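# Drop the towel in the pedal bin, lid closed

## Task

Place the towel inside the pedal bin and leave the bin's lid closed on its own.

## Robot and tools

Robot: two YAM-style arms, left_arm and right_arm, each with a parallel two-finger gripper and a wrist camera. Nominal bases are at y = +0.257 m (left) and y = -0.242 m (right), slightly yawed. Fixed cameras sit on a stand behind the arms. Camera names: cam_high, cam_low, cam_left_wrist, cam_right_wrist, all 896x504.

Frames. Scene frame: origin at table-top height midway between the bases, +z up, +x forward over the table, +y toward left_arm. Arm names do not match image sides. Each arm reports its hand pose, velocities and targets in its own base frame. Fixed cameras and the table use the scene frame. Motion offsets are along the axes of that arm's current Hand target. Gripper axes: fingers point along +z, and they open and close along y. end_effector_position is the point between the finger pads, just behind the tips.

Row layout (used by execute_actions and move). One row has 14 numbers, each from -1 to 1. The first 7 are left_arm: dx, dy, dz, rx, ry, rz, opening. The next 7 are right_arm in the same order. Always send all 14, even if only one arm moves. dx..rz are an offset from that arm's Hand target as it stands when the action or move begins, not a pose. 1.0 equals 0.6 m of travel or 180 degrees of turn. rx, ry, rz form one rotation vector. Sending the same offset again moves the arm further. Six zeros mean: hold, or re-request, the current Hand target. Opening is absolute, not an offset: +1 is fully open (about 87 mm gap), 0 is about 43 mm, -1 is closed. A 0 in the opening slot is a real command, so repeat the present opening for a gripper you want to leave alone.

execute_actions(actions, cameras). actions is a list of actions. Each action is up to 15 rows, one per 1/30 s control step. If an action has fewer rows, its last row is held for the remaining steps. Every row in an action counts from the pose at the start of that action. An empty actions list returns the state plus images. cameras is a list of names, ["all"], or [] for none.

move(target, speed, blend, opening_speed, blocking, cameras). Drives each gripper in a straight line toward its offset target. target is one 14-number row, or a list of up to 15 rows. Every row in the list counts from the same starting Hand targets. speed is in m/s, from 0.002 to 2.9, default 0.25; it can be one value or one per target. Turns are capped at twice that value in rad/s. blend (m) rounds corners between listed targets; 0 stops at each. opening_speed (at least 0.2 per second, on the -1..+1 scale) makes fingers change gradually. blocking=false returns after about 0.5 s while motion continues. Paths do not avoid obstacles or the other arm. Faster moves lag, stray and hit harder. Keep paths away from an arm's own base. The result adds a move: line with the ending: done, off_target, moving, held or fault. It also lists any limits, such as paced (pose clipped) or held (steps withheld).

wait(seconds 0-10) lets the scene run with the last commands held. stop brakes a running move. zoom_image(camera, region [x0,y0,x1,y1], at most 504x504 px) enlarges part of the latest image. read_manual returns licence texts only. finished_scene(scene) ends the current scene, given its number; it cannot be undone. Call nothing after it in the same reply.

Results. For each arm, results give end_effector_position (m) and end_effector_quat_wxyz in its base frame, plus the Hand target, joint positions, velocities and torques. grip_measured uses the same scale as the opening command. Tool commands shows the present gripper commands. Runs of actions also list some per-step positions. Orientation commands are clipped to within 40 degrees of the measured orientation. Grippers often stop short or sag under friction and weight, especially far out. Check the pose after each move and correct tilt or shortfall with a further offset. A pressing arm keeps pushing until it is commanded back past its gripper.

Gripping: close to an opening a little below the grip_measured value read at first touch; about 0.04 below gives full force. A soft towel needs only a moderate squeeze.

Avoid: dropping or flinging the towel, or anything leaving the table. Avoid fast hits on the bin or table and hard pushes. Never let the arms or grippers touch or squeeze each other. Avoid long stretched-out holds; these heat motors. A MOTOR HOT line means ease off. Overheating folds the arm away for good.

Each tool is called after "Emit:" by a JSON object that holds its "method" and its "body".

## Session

Emit:
{"method": "execute_actions", "body": {"actions": []}}

Scene clock: 0.00 s.
left_arm: end_effector_position=(+0.3740, +0.0338, +0.0848) grip_measured=+0.976 end_effector_quat_wxyz=(+0.667, -0.108, +0.734, +0.068) | right_arm: end_effector_position=(+0.3641, -0.0145, +0.0585) grip_measured=+1.000 end_effector_quat_wxyz=(+0.631, +0.037, +0.774, -0.033)
Joint positions: left_arm=[-0.03 1.579 0.231 1.242 -0.276 -0.072 0.988] | right_arm=[0.01 1.572 0.207 1.161 0.108 0.018 1]
Joint velocities: within noise
Joint torques (N m): no reading
Heat: left arm: 36 °C; right arm: 34 °C.
Hand target: left_arm +0.3742, +0.0338, +0.0842; +0.665, -0.107, +0.736, +0.069 | right_arm +0.3680, -0.0145, +0.0663; +0.640, +0.037, +0.766, -0.033
Tool commands: left_gripper/opening=+1.0 right_gripper/opening=+1.0

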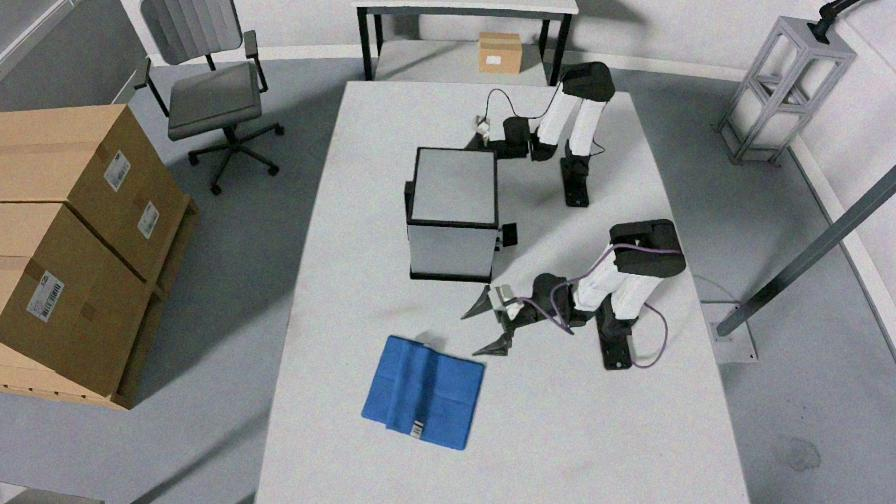

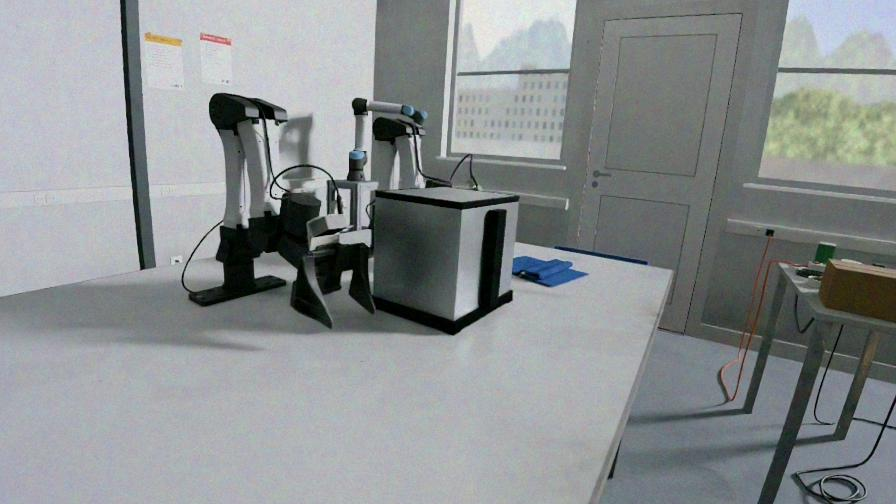

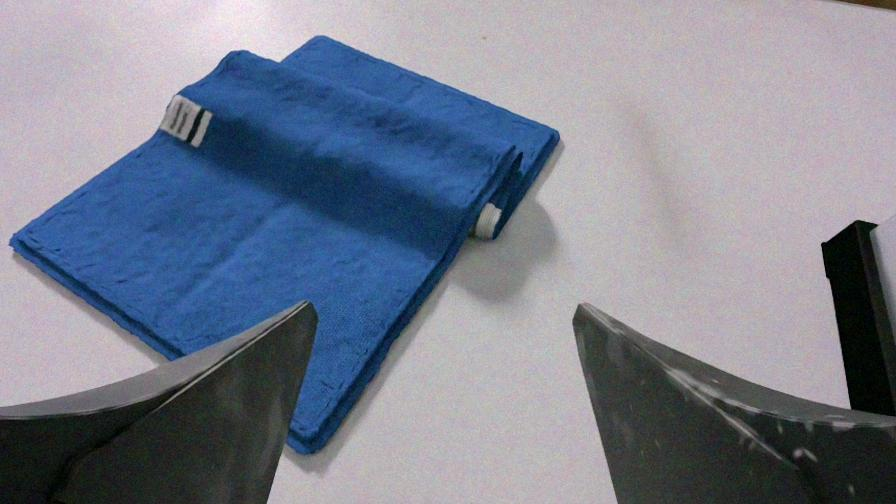

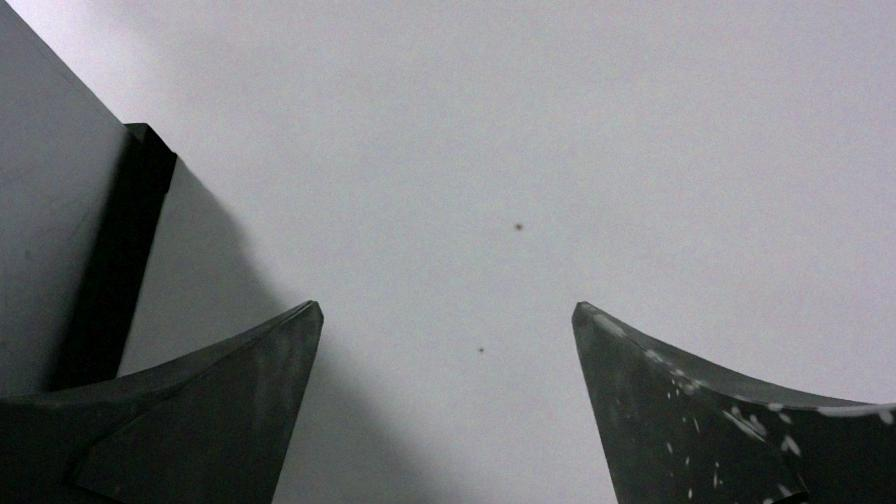

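Emit:
{"method": "move", "body": {"target": [[-0.085,0.06,0.09,0.024,0.148,0.028,1,-0.105,-0.053,-0.299,0,0,0,-1],[-0.085,0.1125,0.187,0.048,0.297,0.056,1,-0.141,0.147,-0.479,-0.185,0.133,-0.076,-1],[0.104,0.122,0.2,0.048,0.297,0.056,1,-0.023,0.363,-0.386,-0.185,0.133,-0.076,-1]], "blend": [0.03,0.03,0], "speed": [0.25,0.25,0.17], "cameras": ["all"]}}

Emit:
{"method": "move", "body": {"target": [0,0,0,0,0,0,-1,0,0,0,0,0,0,-1], "opening_speed": 2, "cameras": ["cam_left_wrist"]}}

Scene clock: 25.60 s.
left_arm: end_effector_position=(+0.4710, +0.1283, +0.0258) grip_measured=+0.976 end_effector_quat_wxyz=(+0.278, -0.015, +0.960, +0.019) | right_arm: end_effector_position=(+0.1632, +0.2228, +0.1207) grip_measured=-0.964 end_effector_quat_wxyz=(+0.444, -0.230, +0.858, +0.118)
Joint positions: left_arm=[0.286 2.097 1.523 -0.441 0.107 0.223 0.988] | right_arm=[1.219 0.961 0.628 -0.414 0.552 0.45 0.018]
Joint torques (N m): left_arm=[0.58 -9.44 5.2 1.44 0.11 0.04] | right_arm=[-0.9 -1.99 6.84 1.52 0.22 -0.12]
Heat: left arm: 37 °C; right arm: 36 °C.
Hand target: left_arm +0.4658, +0.1297, +0.0065; +0.262, -0.015, +0.965, +0.016 | right_arm +0.1652, +0.2247, +0.1205; +0.446, -0.230, +0.857, +0.120
Off the commanded pose: left_arm 0.020 m, 2 deg | right_arm 0.003 m, 0 deg.
move: off_target (left_arm)

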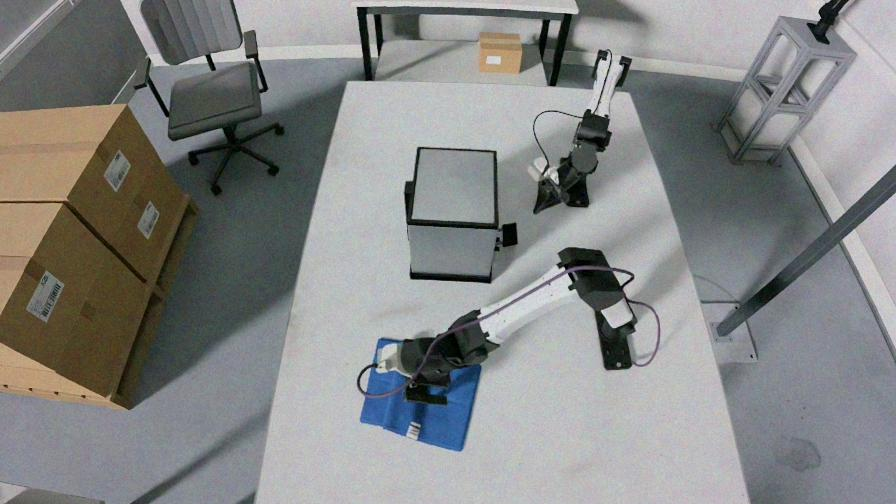

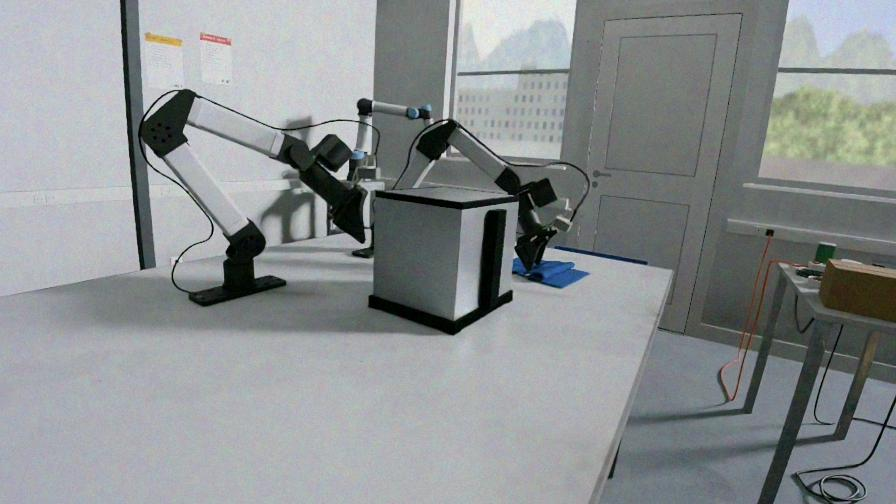

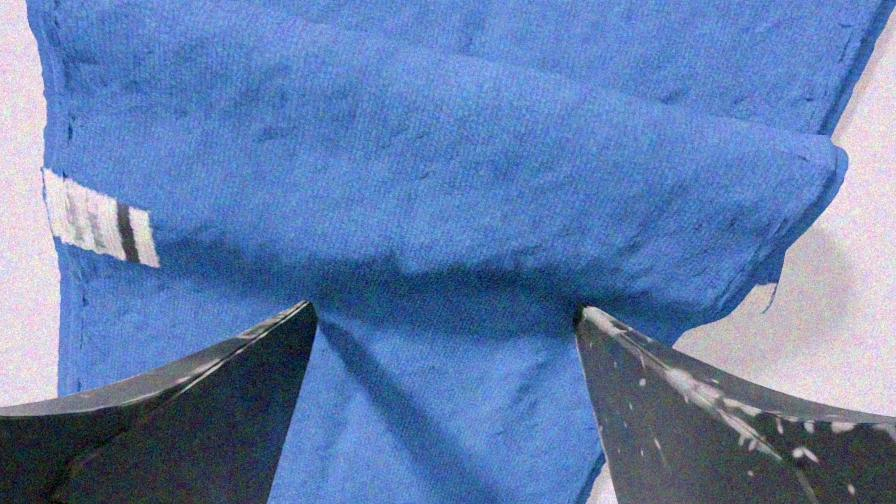

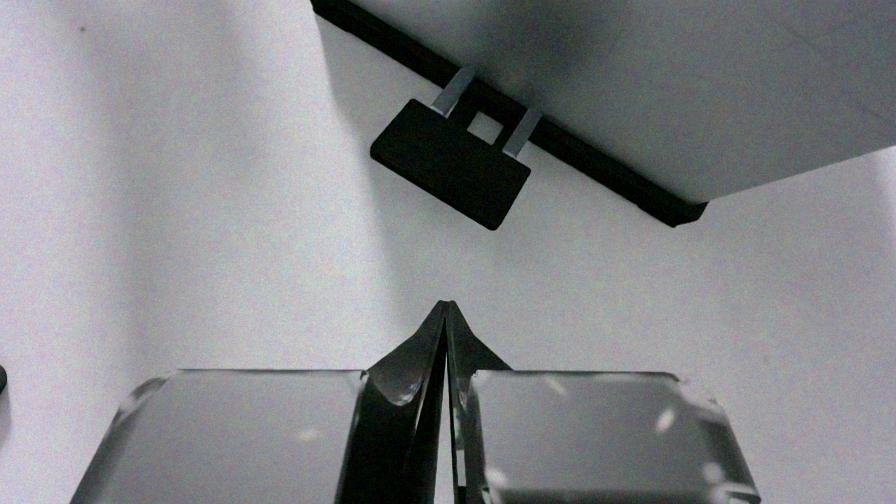

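Scene clock: 26.83 s.
left_arm: end_effector_position=(+0.4718, +0.1283, +0.0261) grip_measured=-1.000 end_effector_quat_wxyz=(+0.280, -0.015, +0.960, +0.019) | right_arm: end_effector_position=(+0.1633, +0.2230, +0.1208) grip_measured=-0.964 end_effector_quat_wxyz=(+0.444, -0.230, +0.858, +0.118)
Joint positions: left_arm=[0.286 2.097 1.523 -0.438 0.108 0.224 0] | right_arm=[1.219 0.961 0.628 -0.413 0.552 0.45 0.018]
Joint torques (N m): left_arm=[0.58 -9.44 5.23 1.41 0.1 0.04] | right_arm=[-0.91 -1.99 6.84 1.54 0.21 -0.12]
Heat: left arm: 37 °C; right arm: 37 °C.
Hand target: left_arm +0.4658, +0.1297, +0.0065; +0.262, -0.015, +0.965, +0.016 | right_arm +0.1652, +0.2247, +0.1206; +0.446, -0.229, +0.857, +0.120
Off the commanded pose: left_arm 0.021 m, 2 deg | right_arm 0.003 m, 0 deg.
move: off_target (left_arm)
Images, in order (width x height): cam_left_wrist 896x504.

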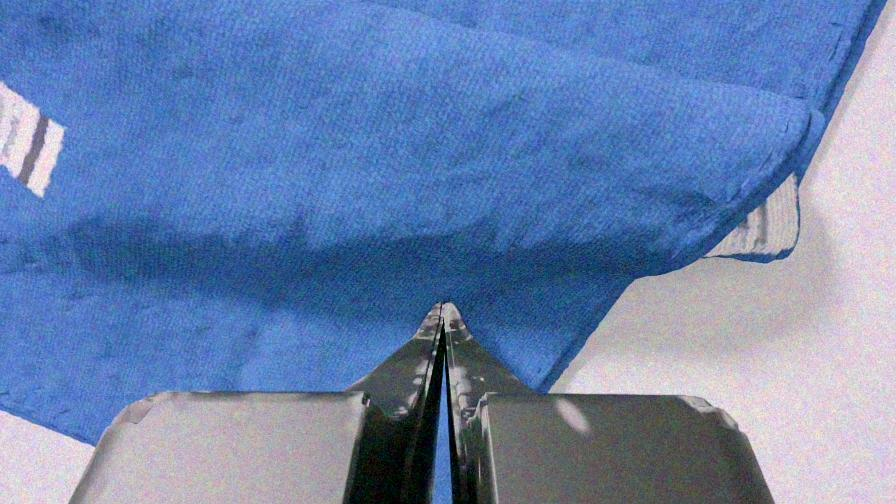

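Emit:
{"method": "move", "body": {"target": [[-0.158,0.007,-0.125,0.182,0.065,0.419,1,0.021,-0.007,0.115,0,0,0,-1],[-0.06,0.003,0.06,0.182,0.065,0.419,1,0.111,-0.008,0.19,0,0,0,-1]], "blend": [0.01,0], "speed": [0.3,0.12], "cameras": ["all"]}}

Emit:
{"method": "move", "body": {"target": [0,0,0,0,0,0,-1,0,0,0,0,0,0,-1], "opening_speed": 2, "cameras": ["cam_left_wrist"]}}

Scene clock: 44.47 s.
left_arm: end_effector_position=(+0.5152, +0.1345, +0.0254) grip_measured=+0.976 end_effector_quat_wxyz=(+0.134, +0.634, +0.760, -0.046) | right_arm: end_effector_position=(+0.2198, +0.2588, +0.0192) grip_measured=-0.965 end_effector_quat_wxyz=(+0.469, -0.217, +0.845, +0.139)
Joint positions: left_arm=[0.27 2.8 2.869 -1.56 0.274 1.648 0.988] | right_arm=[1.047 1.464 0.387 0.467 0.427 0.32 0.018]
Joint torques (N m): left_arm=[-0.5 -10.26 5.52 0.59 0.14 0.03] | right_arm=[-1.26 -2.63 4.34 1.24 0.03 -0.11]
Heat: left arm: 40 °C; right arm: 38 °C.
Hand target: left_arm +0.5150, +0.1337, -0.0064; +0.100, +0.636, +0.760, -0.085 | right_arm +0.2153, +0.2484, +0.0007; +0.446, -0.230, +0.857, +0.120
Off the commanded pose: left_arm 0.032 m, 6 deg | right_arm 0.022 m, 4 deg.
elbow stopped short (left arm): the move would have taken joint 3 (elbow) straighter than the controller allows.
elbow read too straight (left arm): the controller reads joint 3 (elbow) straighter than it allows; while it does, the hand can move without a command.
move: off_target (left_arm, right_arm)

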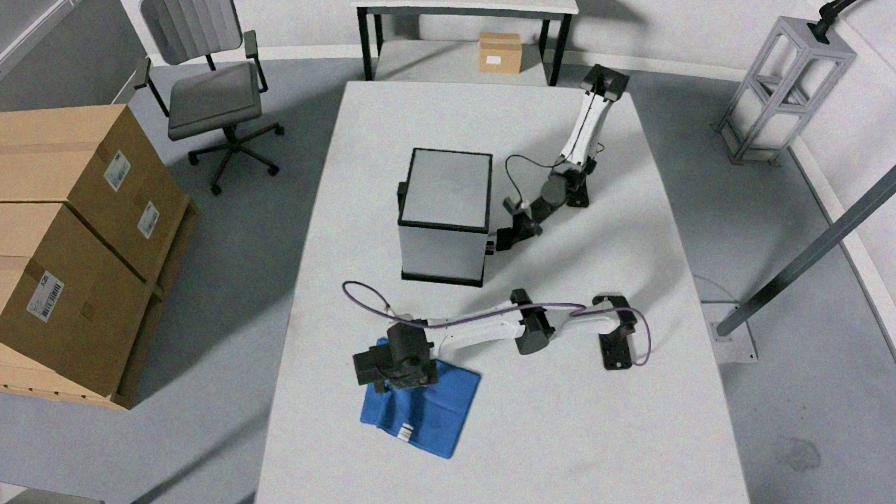

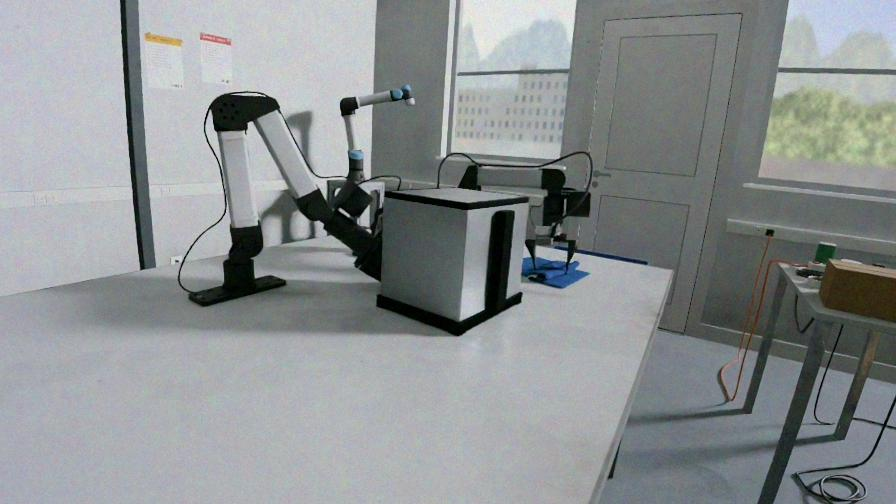

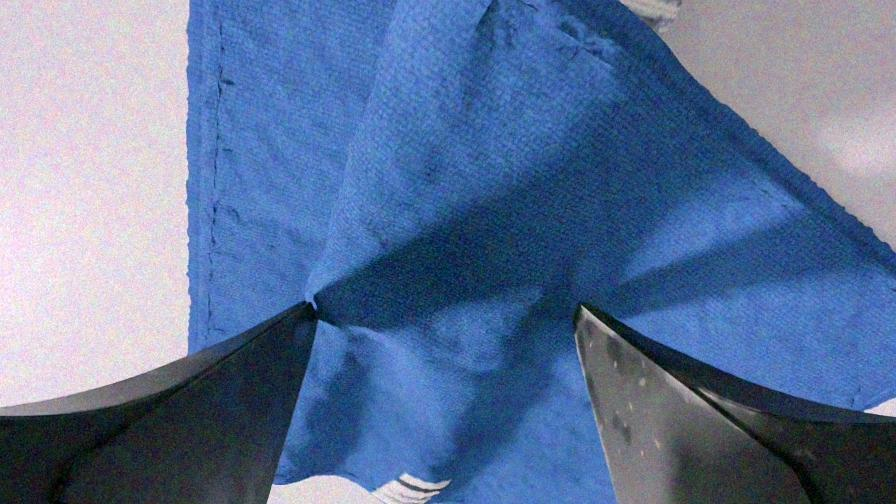

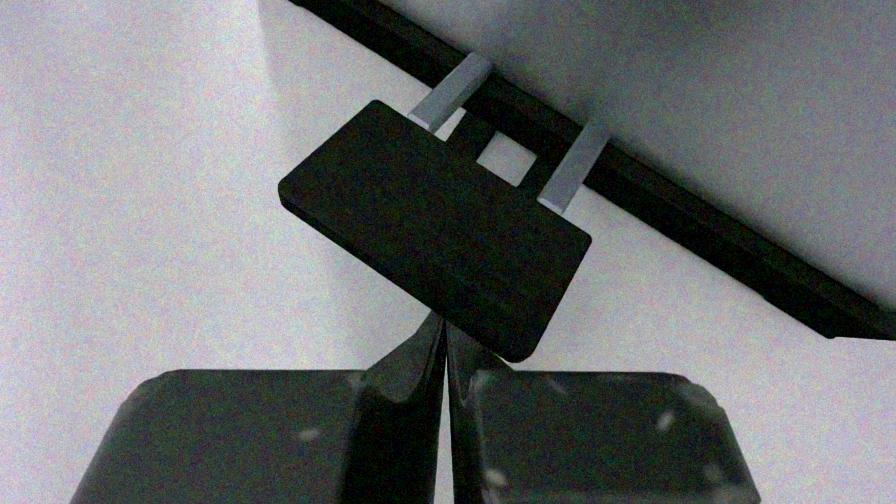

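Scene clock: 45.67 s.
left_arm: end_effector_position=(+0.5256, +0.1366, +0.0274) grip_measured=-0.480 end_effector_quat_wxyz=(+0.146, +0.639, +0.755, -0.029) | right_arm: end_effector_position=(+0.2199, +0.2589, +0.0192) grip_measured=-0.965 end_effector_quat_wxyz=(+0.469, -0.217, +0.845, +0.139)
Joint positions: left_arm=[0.268 2.8 2.872 -1.522 0.274 1.657 0.26] | right_arm=[1.047 1.464 0.387 0.467 0.427 0.32 0.018]
Joint torques (N m): left_arm=[-0.39 -10.4 5.26 0.31 0.13 -0.07] | right_arm=[-1.28 -2.63 4.31 1.23 0.03 -0.11]
Heat: left arm: 41 °C; right arm: 38 °C.
Hand target: left_arm +0.5150, +0.1337, -0.0064; +0.100, +0.636, +0.760, -0.085 | right_arm +0.2153, +0.2485, +0.0007; +0.446, -0.230, +0.857, +0.120
Off the commanded pose: left_arm 0.035 m, 8 deg | right_arm 0.022 m, 4 deg.
elbow stopped short (left arm): the move would have taken joint 3 (elbow) straighter than the controller allows.
elbow read too straight (left arm): the controller reads joint 3 (elbow) straighter than it allows; while it does, the hand can move without a command.
move: off_target (left_arm, right_arm)
Images, in order (width x height): cam_left_wrist 896x504.

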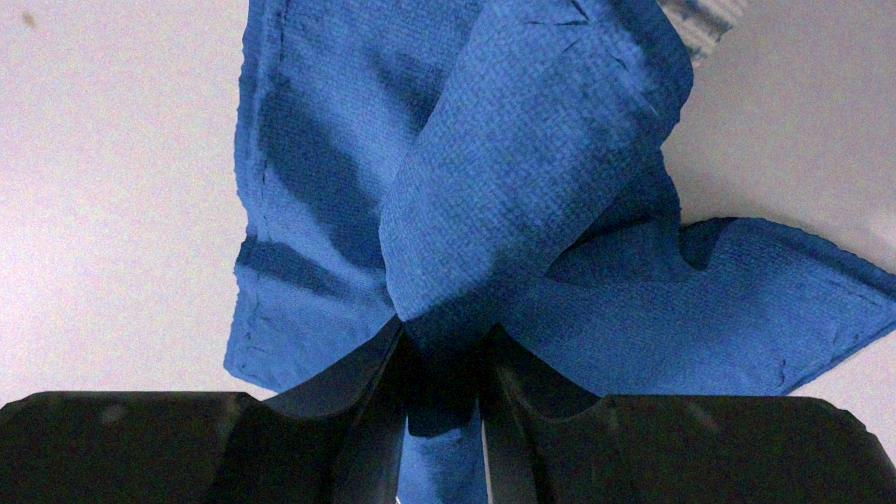

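Emit:
{"method": "move", "body": {"target": [[-0.043,-0.049,-0.195,0,0,0,-1,-0.083,0,-0.115,0,0,0,-1],[-0.15,-0.22,-0.5,-0.1,-0.2,-0.1,-1,-0.135,0.008,-0.04,0,0,0,-1],[-0.21,-0.317,-0.7,-0.164,-0.319,-0.163,-1,-0.032,0.008,0.032,0,0,0,-1]], "blend": [0.01,0.01,0], "speed": [0.2,0.25,0.13], "cameras": ["all"]}}

Scene clock: 59.20 s.
left_arm: end_effector_position=(+0.3383, +0.0940, +0.4222) grip_measured=-0.503 end_effector_quat_wxyz=(+0.585, +0.254, +0.745, -0.196) | right_arm: end_effector_position=(+0.2334, +0.2790, +0.0198) grip_measured=-0.965 end_effector_quat_wxyz=(+0.457, -0.229, +0.847, +0.146)
Joint positions: left_arm=[0.737 1.793 2.425 -1.568 1.271 0.92 0.248] | right_arm=[1.018 1.55 0.486 0.445 0.371 0.298 0.018]
Joint torques (N m): left_arm=[0.5 -9.39 5.86 0.96 0.68 -0.08] | right_arm=[-1.91 -3.56 4.62 1.36 0.31 -0.14]
Heat: left arm: 44 °C; right arm: 38 °C.
Hand target: left_arm +0.3303, +0.0881, +0.4322; +0.572, +0.272, +0.745, -0.208 | right_arm +0.2360, +0.2658, +0.0052; +0.446, -0.230, +0.857, +0.120
Off the commanded pose: left_arm 0.014 m, 3 deg | right_arm 0.020 m, 3 deg.
joint sent to its limit (left arm) — joint 4 (wrist pitch), lower limit. The joint targets are off in orientation, not in position.
move: off_target (left_arm, right_arm)

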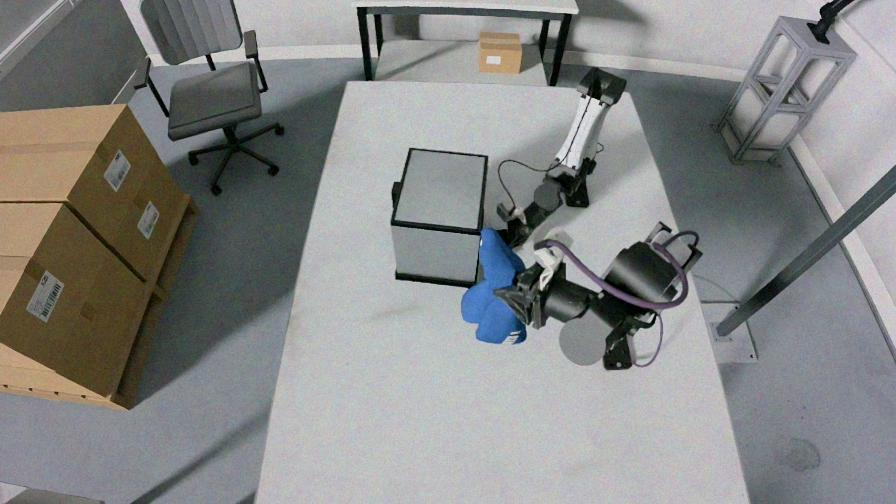

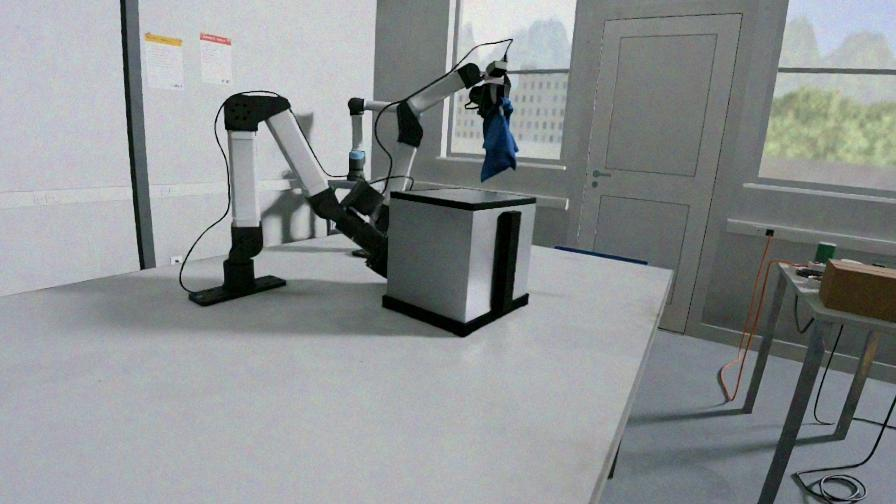

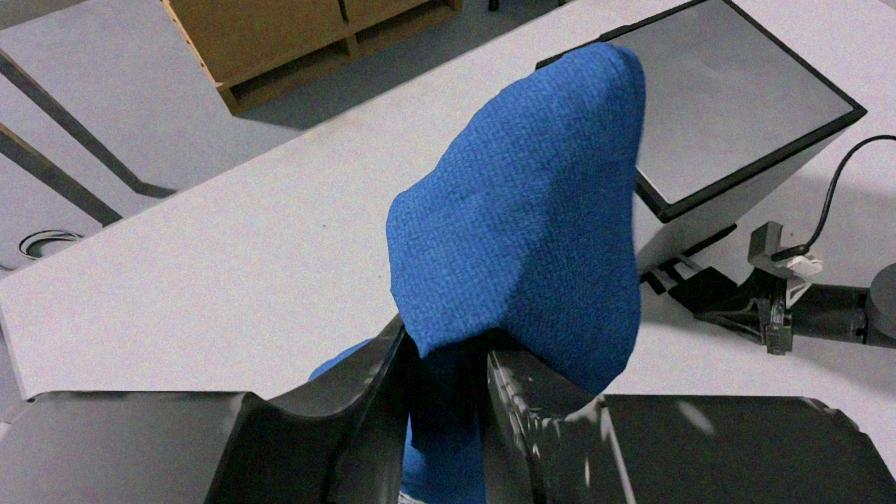

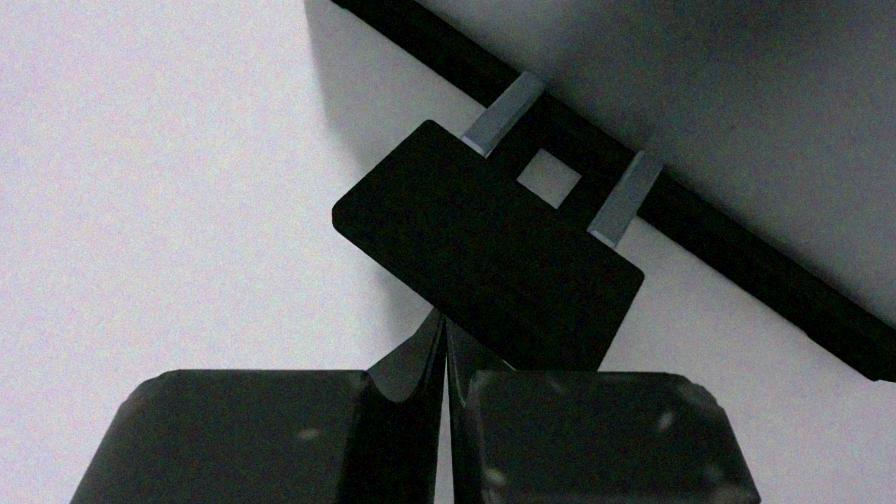

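Emit:
{"method": "move", "body": {"target": [[0,0,0,0,0,0,-1,0.009,0,-0.1,0,0,0,-1],[0,0,0,0,0,0,-1,-0.105,0,-0.155,0,0,0,-1],[0,0,0,0,0,0,-1,-0.164,-0.004,-0.057,0,0,0,-1],[0,0,0,0,0,0,-1,-0.014,-0.004,0.035,0,0,0,-1]], "blend": [0.01,0.02,0,0], "speed": [0.15,0.2,0.2,0.08], "cameras": ["all"]}}

Scene clock: 71.83 s.
left_arm: end_effector_position=(+0.3383, +0.0939, +0.4222) grip_measured=-0.503 end_effector_quat_wxyz=(+0.585, +0.254, +0.745, -0.197) | right_arm: end_effector_position=(+0.2757, +0.2886, +0.0368) grip_measured=-0.965 end_effector_quat_wxyz=(+0.500, -0.201, +0.830, +0.144)
Joint positions: left_arm=[0.737 1.793 2.425 -1.568 1.271 0.919 0.248] | right_arm=[0.947 1.63 0.56 0.552 0.379 0.251 0.018]
Joint torques (N m): left_arm=[0.53 -9.39 5.87 0.96 0.67 -0.11] | right_arm=[-0.01 -4.22 3.21 0.72 -0.19 0]
Heat: left arm: 43 °C; right arm: 38 °C.
Hand target: left_arm +0.3303, +0.0881, +0.4322; +0.572, +0.272, +0.745, -0.208 | right_arm +0.2562, +0.2748, +0.0001; +0.446, -0.230, +0.857, +0.120
Off the commanded pose: left_arm 0.014 m, 3 deg | right_arm 0.044 m, 8 deg.
joint sent to its limit (left arm) — joint 4 (wrist pitch), lower limit. The joint targets are off in orientation, not in position.
move: off_target (left_arm, right_arm)

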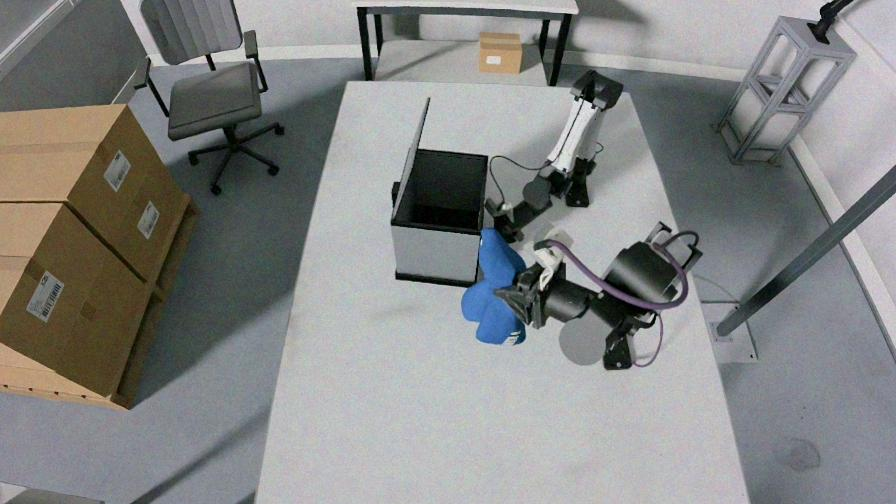

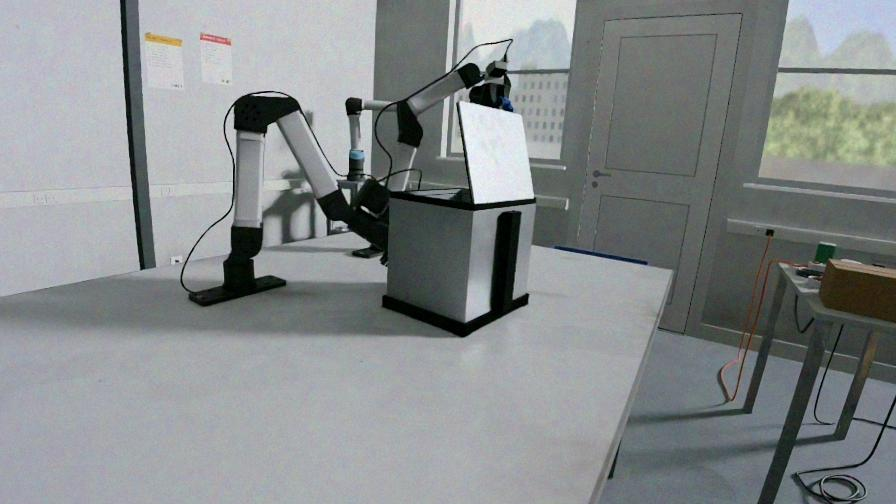

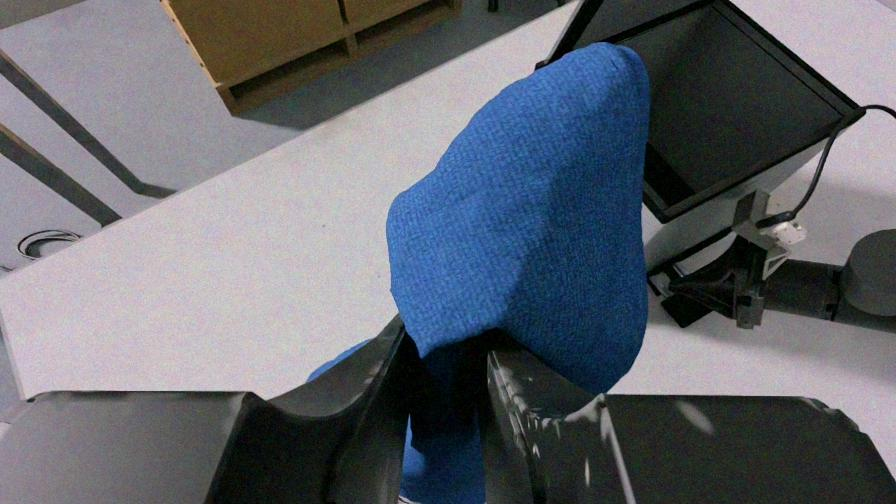

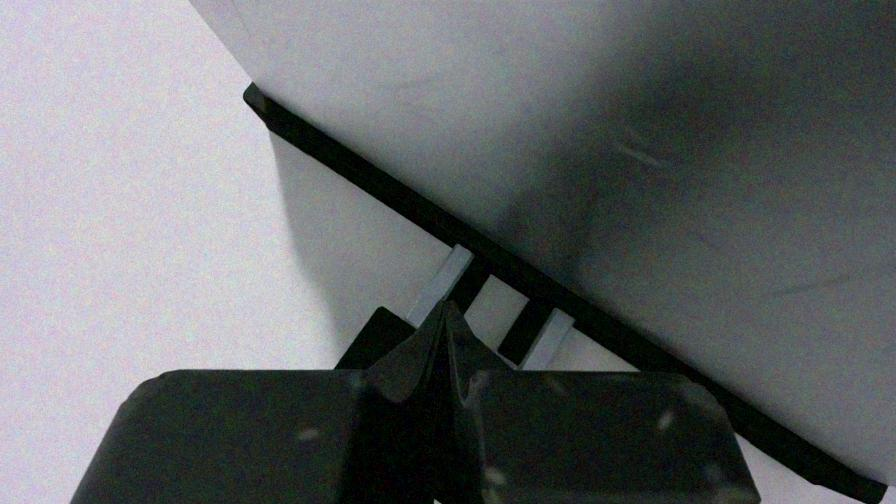

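Emit:
{"method": "move", "body": {"target": [[-0.115,-0.17,0.184,0,0,0,-1,0,0,0,0,0,0,-1],[-0.115,-0.298,0.442,0,0,0,-1,0,0,0,0,0,0,-1]], "blend": [0.05,0], "cameras": ["cam_high","cam_left_wrist"]}}

Scene clock: 80.00 s.
left_arm: end_effector_position=(+0.4191, -0.2238, +0.4344) grip_measured=-0.504 end_effector_quat_wxyz=(+0.573, +0.277, +0.742, -0.210) | right_arm: end_effector_position=(+0.2757, +0.2886, +0.0368) grip_measured=-0.965 end_effector_quat_wxyz=(+0.500, -0.201, +0.830, +0.144)
Joint positions: left_arm=[-0.384 1.722 2.195 -0.745 0.315 0.092 0.248] | right_arm=[0.947 1.63 0.56 0.552 0.379 0.251 0.018]
Joint torques (N m): left_arm=[-0.1 -7.3 5.42 2.08 -0.03 -0.11] | right_arm=[-0.01 -4.26 3.22 0.72 -0.19 0.01]
Heat: left arm: 43 °C; right arm: 38 °C.
Hand target: left_arm +0.4250, -0.2250, +0.4301; +0.572, +0.272, +0.745, -0.208 | right_arm +0.2562, +0.2748, +0.0001; +0.446, -0.230, +0.857, +0.120
Off the commanded pose: left_arm 0.007 m, 1 deg | right_arm 0.044 m, 8 deg.
move: off_target (right_arm)
Images, in order (width x height): cam_high 896x504, cam_left_wrist 896x504.

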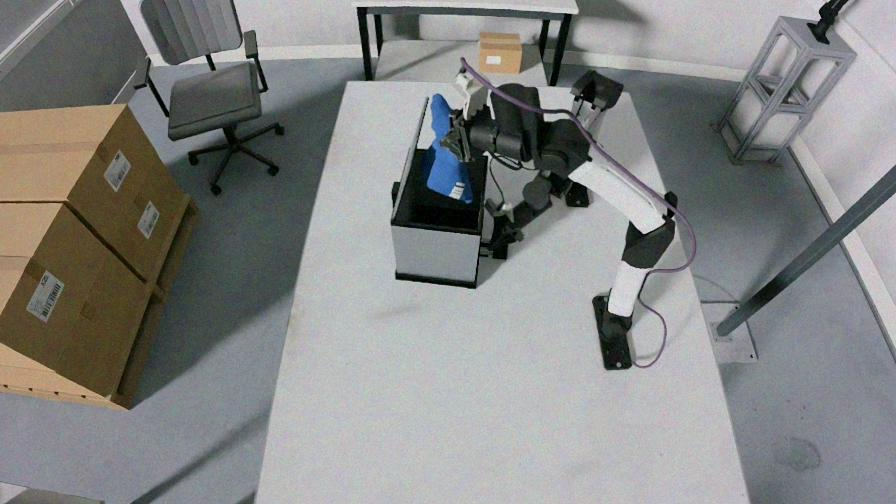

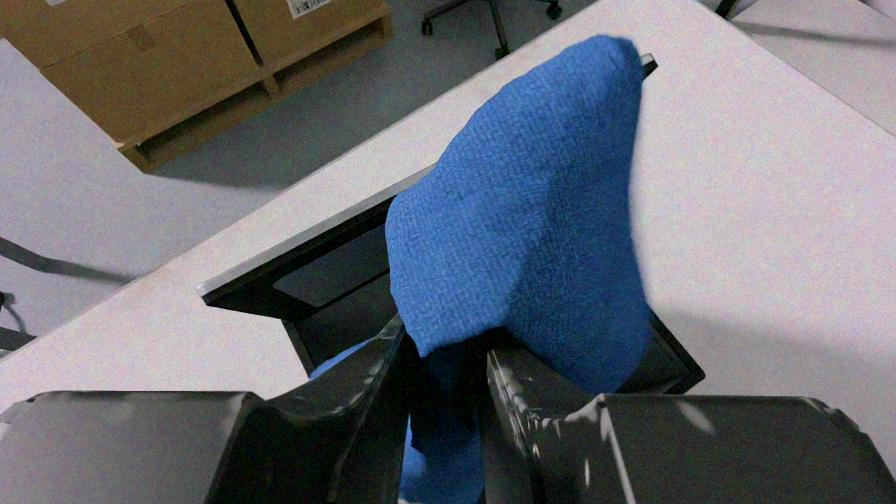

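Emit:
{"method": "move", "body": {"target": [[0,0.022,-0.05,0,0,0,-1,0,0,0,0,0,0,-1],[0.3,0.022,0.028,0,0,0,-1,0,0,0,0,0,0,-1]], "blend": [0.01,0], "speed": 0.2, "cameras": ["cam_high","cam_low","cam_left_wrist"]}}

Scene clock: 84.50 s.
left_arm: end_effector_position=(+0.4114, -0.1991, +0.2597) grip_measured=-0.508 end_effector_quat_wxyz=(+0.578, +0.277, +0.738, -0.213) | right_arm: end_effector_position=(+0.2757, +0.2886, +0.0368) grip_measured=-0.965 end_effector_quat_wxyz=(+0.500, -0.201, +0.830, +0.144)
Joint positions: left_arm=[-0.315 1.425 1.133 0.028 0.384 0.106 0.246] | right_arm=[0.947 1.63 0.56 0.552 0.379 0.251 0.018]
Joint torques (N m): left_arm=[0.35 -7.23 5.81 1.86 -0.04 -0.05] | right_arm=[-0.01 -4.27 3.21 0.72 -0.19 0.01]
Heat: left arm: 43 °C; right arm: 38 °C.
Hand target: left_arm +0.4104, -0.1953, +0.2519; +0.572, +0.272, +0.745, -0.208 | right_arm +0.2562, +0.2748, +0.0001; +0.446, -0.230, +0.857, +0.120
Off the commanded pose: left_arm 0.009 m, 1 deg | right_arm 0.044 m, 8 deg.
move: off_target (right_arm)
Images, in order (width x height): cam_high 896x504, cam_low 896x504, cam_left_wrist 896x504.

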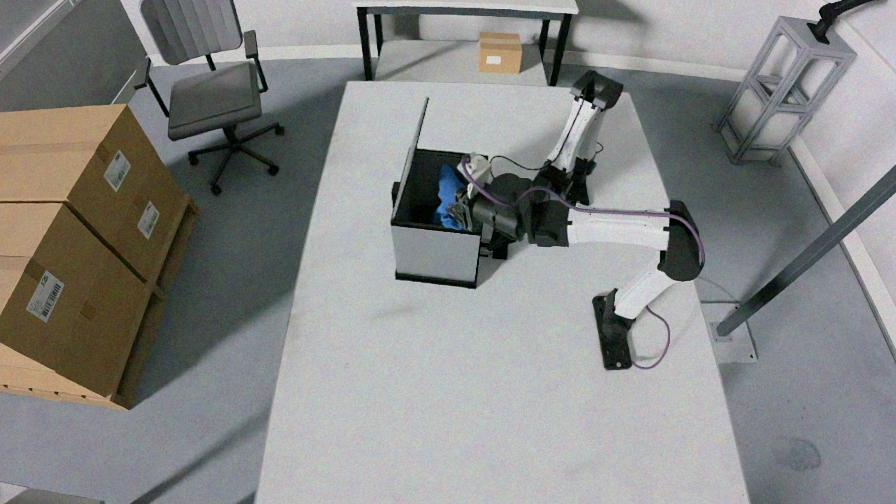

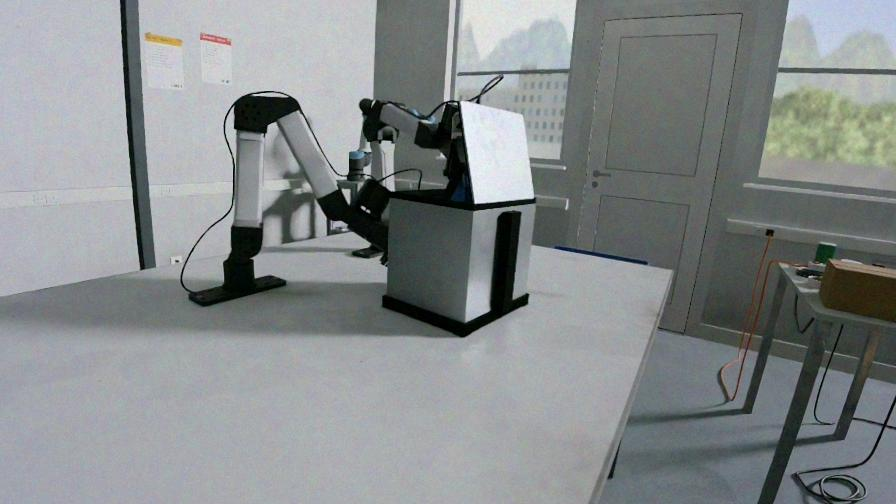

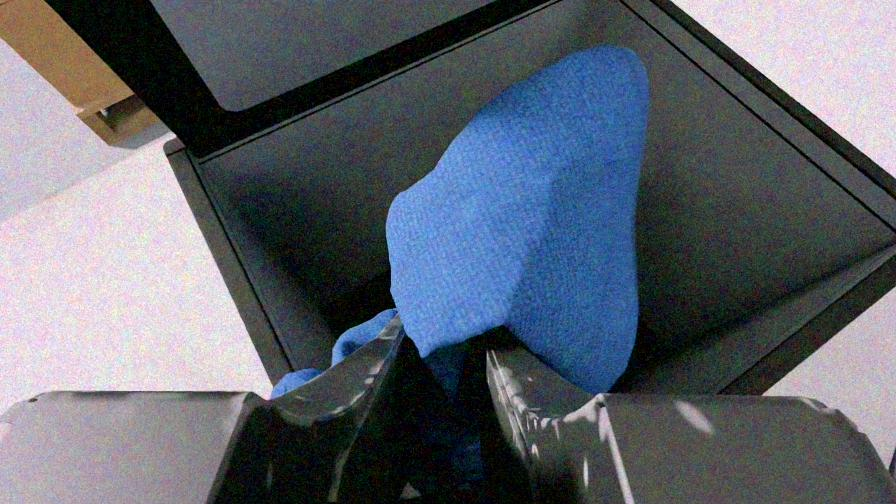

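Emit:
{"method": "move", "body": {"target": [0.0,-0.06,0.05,0,0,0,-1,0,0,0,0,0,0,-1], "speed": 0.15}}

Emit:
{"method": "move", "body": {"target": [0,0,0,0,0,0,0.5,0,0,0,0,0,0,-1], "opening_speed": 1.5}}

Emit:
{"method": "move", "body": {"target": [-0.28,0,-0.09,0,0,0,0.5,0,0,0,0,0,0,-1], "speed": 0.2, "cameras": ["cam_high","cam_left_wrist"]}}

Scene clock: 89.03 s.
left_arm: end_effector_position=(+0.4053, -0.2393, +0.2465) grip_measured=-0.511 end_effector_quat_wxyz=(+0.571, +0.276, +0.744, -0.209) | right_arm: end_effector_position=(+0.2757, +0.2887, +0.0369) grip_measured=-0.965 end_effector_quat_wxyz=(+0.500, -0.201, +0.830, +0.144)
Joint positions: left_arm=[-0.447 1.469 1.133 0.064 0.251 0.073 0.244] | right_arm=[0.947 1.63 0.56 0.553 0.379 0.251 0.018]
Joint torques (N m): left_arm=[-0.39 -5.74 7.73 2.09 -0.05 -0.09] | right_arm=[-0.01 -4.27 3.21 0.72 -0.18 0.01]
Heat: left arm: 43 °C; right arm: 37 °C.
Hand target: left_arm +0.4094, -0.2416, +0.2443; +0.572, +0.272, +0.745, -0.208 | right_arm +0.2563, +0.2749, +0.0002; +0.446, -0.230, +0.857, +0.120
Off the commanded pose: left_arm 0.005 m, 1 deg | right_arm 0.044 m, 8 deg.
move: off_target (right_arm)

Scene clock: 90.27 s.
left_arm: end_effector_position=(+0.4068, -0.2394, +0.2493) grip_measured=+0.500 end_effector_quat_wxyz=(+0.577, +0.275, +0.741, -0.209) | right_arm: end_effector_position=(+0.2757, +0.2887, +0.0369) grip_measured=-0.965 end_effector_quat_wxyz=(+0.500, -0.201, +0.830, +0.144)
Joint positions: left_arm=[-0.447 1.469 1.133 0.077 0.247 0.072 0.75] | right_arm=[0.947 1.63 0.56 0.553 0.379 0.251 0.018]
Joint torques (N m): left_arm=[-0.36 -5.76 7.71 1.97 -0.02 -0.1] | right_arm=[0.01 -4.26 3.22 0.71 -0.19 0.01]
Heat: left arm: 43 °C; right arm: 37 °C.
Hand target: left_arm +0.4094, -0.2416, +0.2443; +0.572, +0.272, +0.745, -0.208 | right_arm +0.2563, +0.2749, +0.0002; +0.446, -0.230, +0.857, +0.120
Off the commanded pose: left_arm 0.006 m, 1 deg | right_arm 0.044 m, 8 deg.
move: off_target (right_arm)

Scene clock: 92.10 s.
left_arm: end_effector_position=(+0.4006, -0.2365, +0.4241) grip_measured=+0.500 end_effector_quat_wxyz=(+0.580, +0.273, +0.738, -0.210) | right_arm: end_effector_position=(+0.2757, +0.2887, +0.0369) grip_measured=-0.965 end_effector_quat_wxyz=(+0.500, -0.201, +0.830, +0.144)
Joint positions: left_arm=[-0.447 1.615 1.999 -0.633 0.247 0.069 0.75] | right_arm=[0.947 1.63 0.56 0.553 0.379 0.251 0.018]
Joint torques (N m): left_arm=[0.27 -6.12 8.06 1.68 0.05 -0.06] | right_arm=[0.01 -4.27 3.21 0.72 -0.19 0.01]
Heat: left arm: 43 °C; right arm: 37 °C.
Hand target: left_arm +0.4026, -0.2360, +0.4204; +0.572, +0.272, +0.745, -0.208 | right_arm +0.2563, +0.2749, +0.0002; +0.446, -0.230, +0.857, +0.120
Off the commanded pose: left_arm 0.004 m, 1 deg | right_arm 0.044 m, 8 deg.
move: off_target (right_arm)
Images, in order (width x height): cam_high 896x504, cam_left_wrist 896x504.

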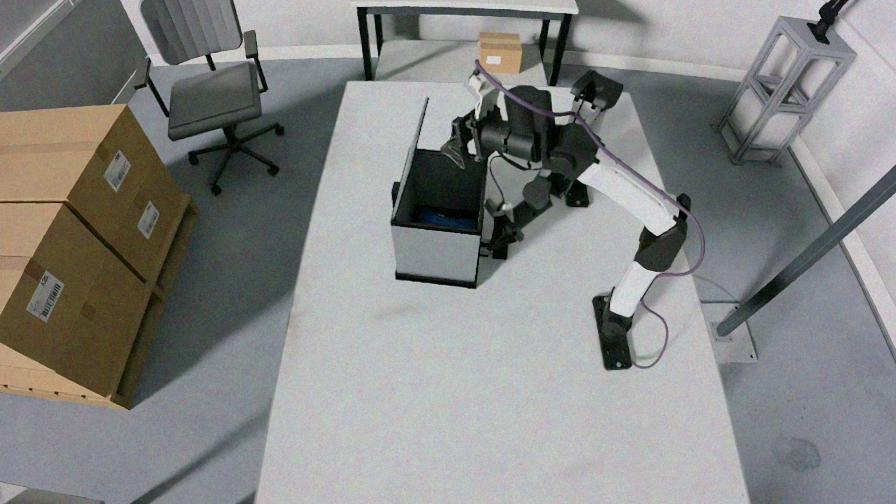

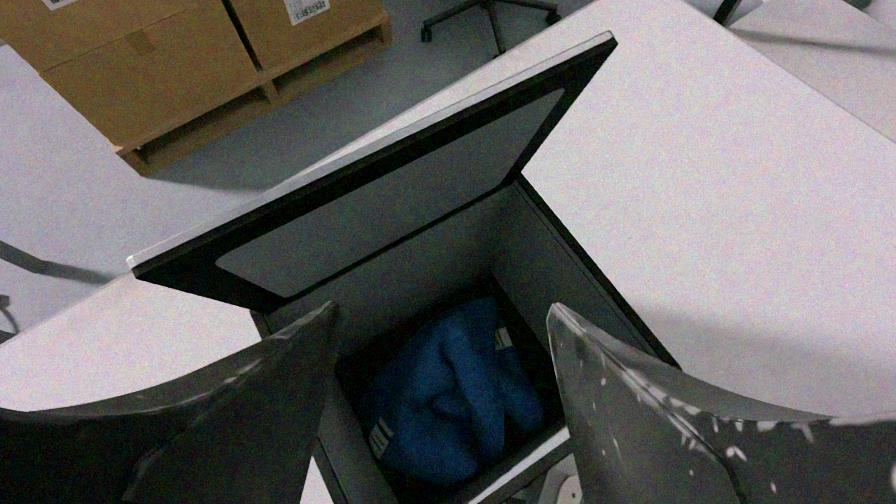

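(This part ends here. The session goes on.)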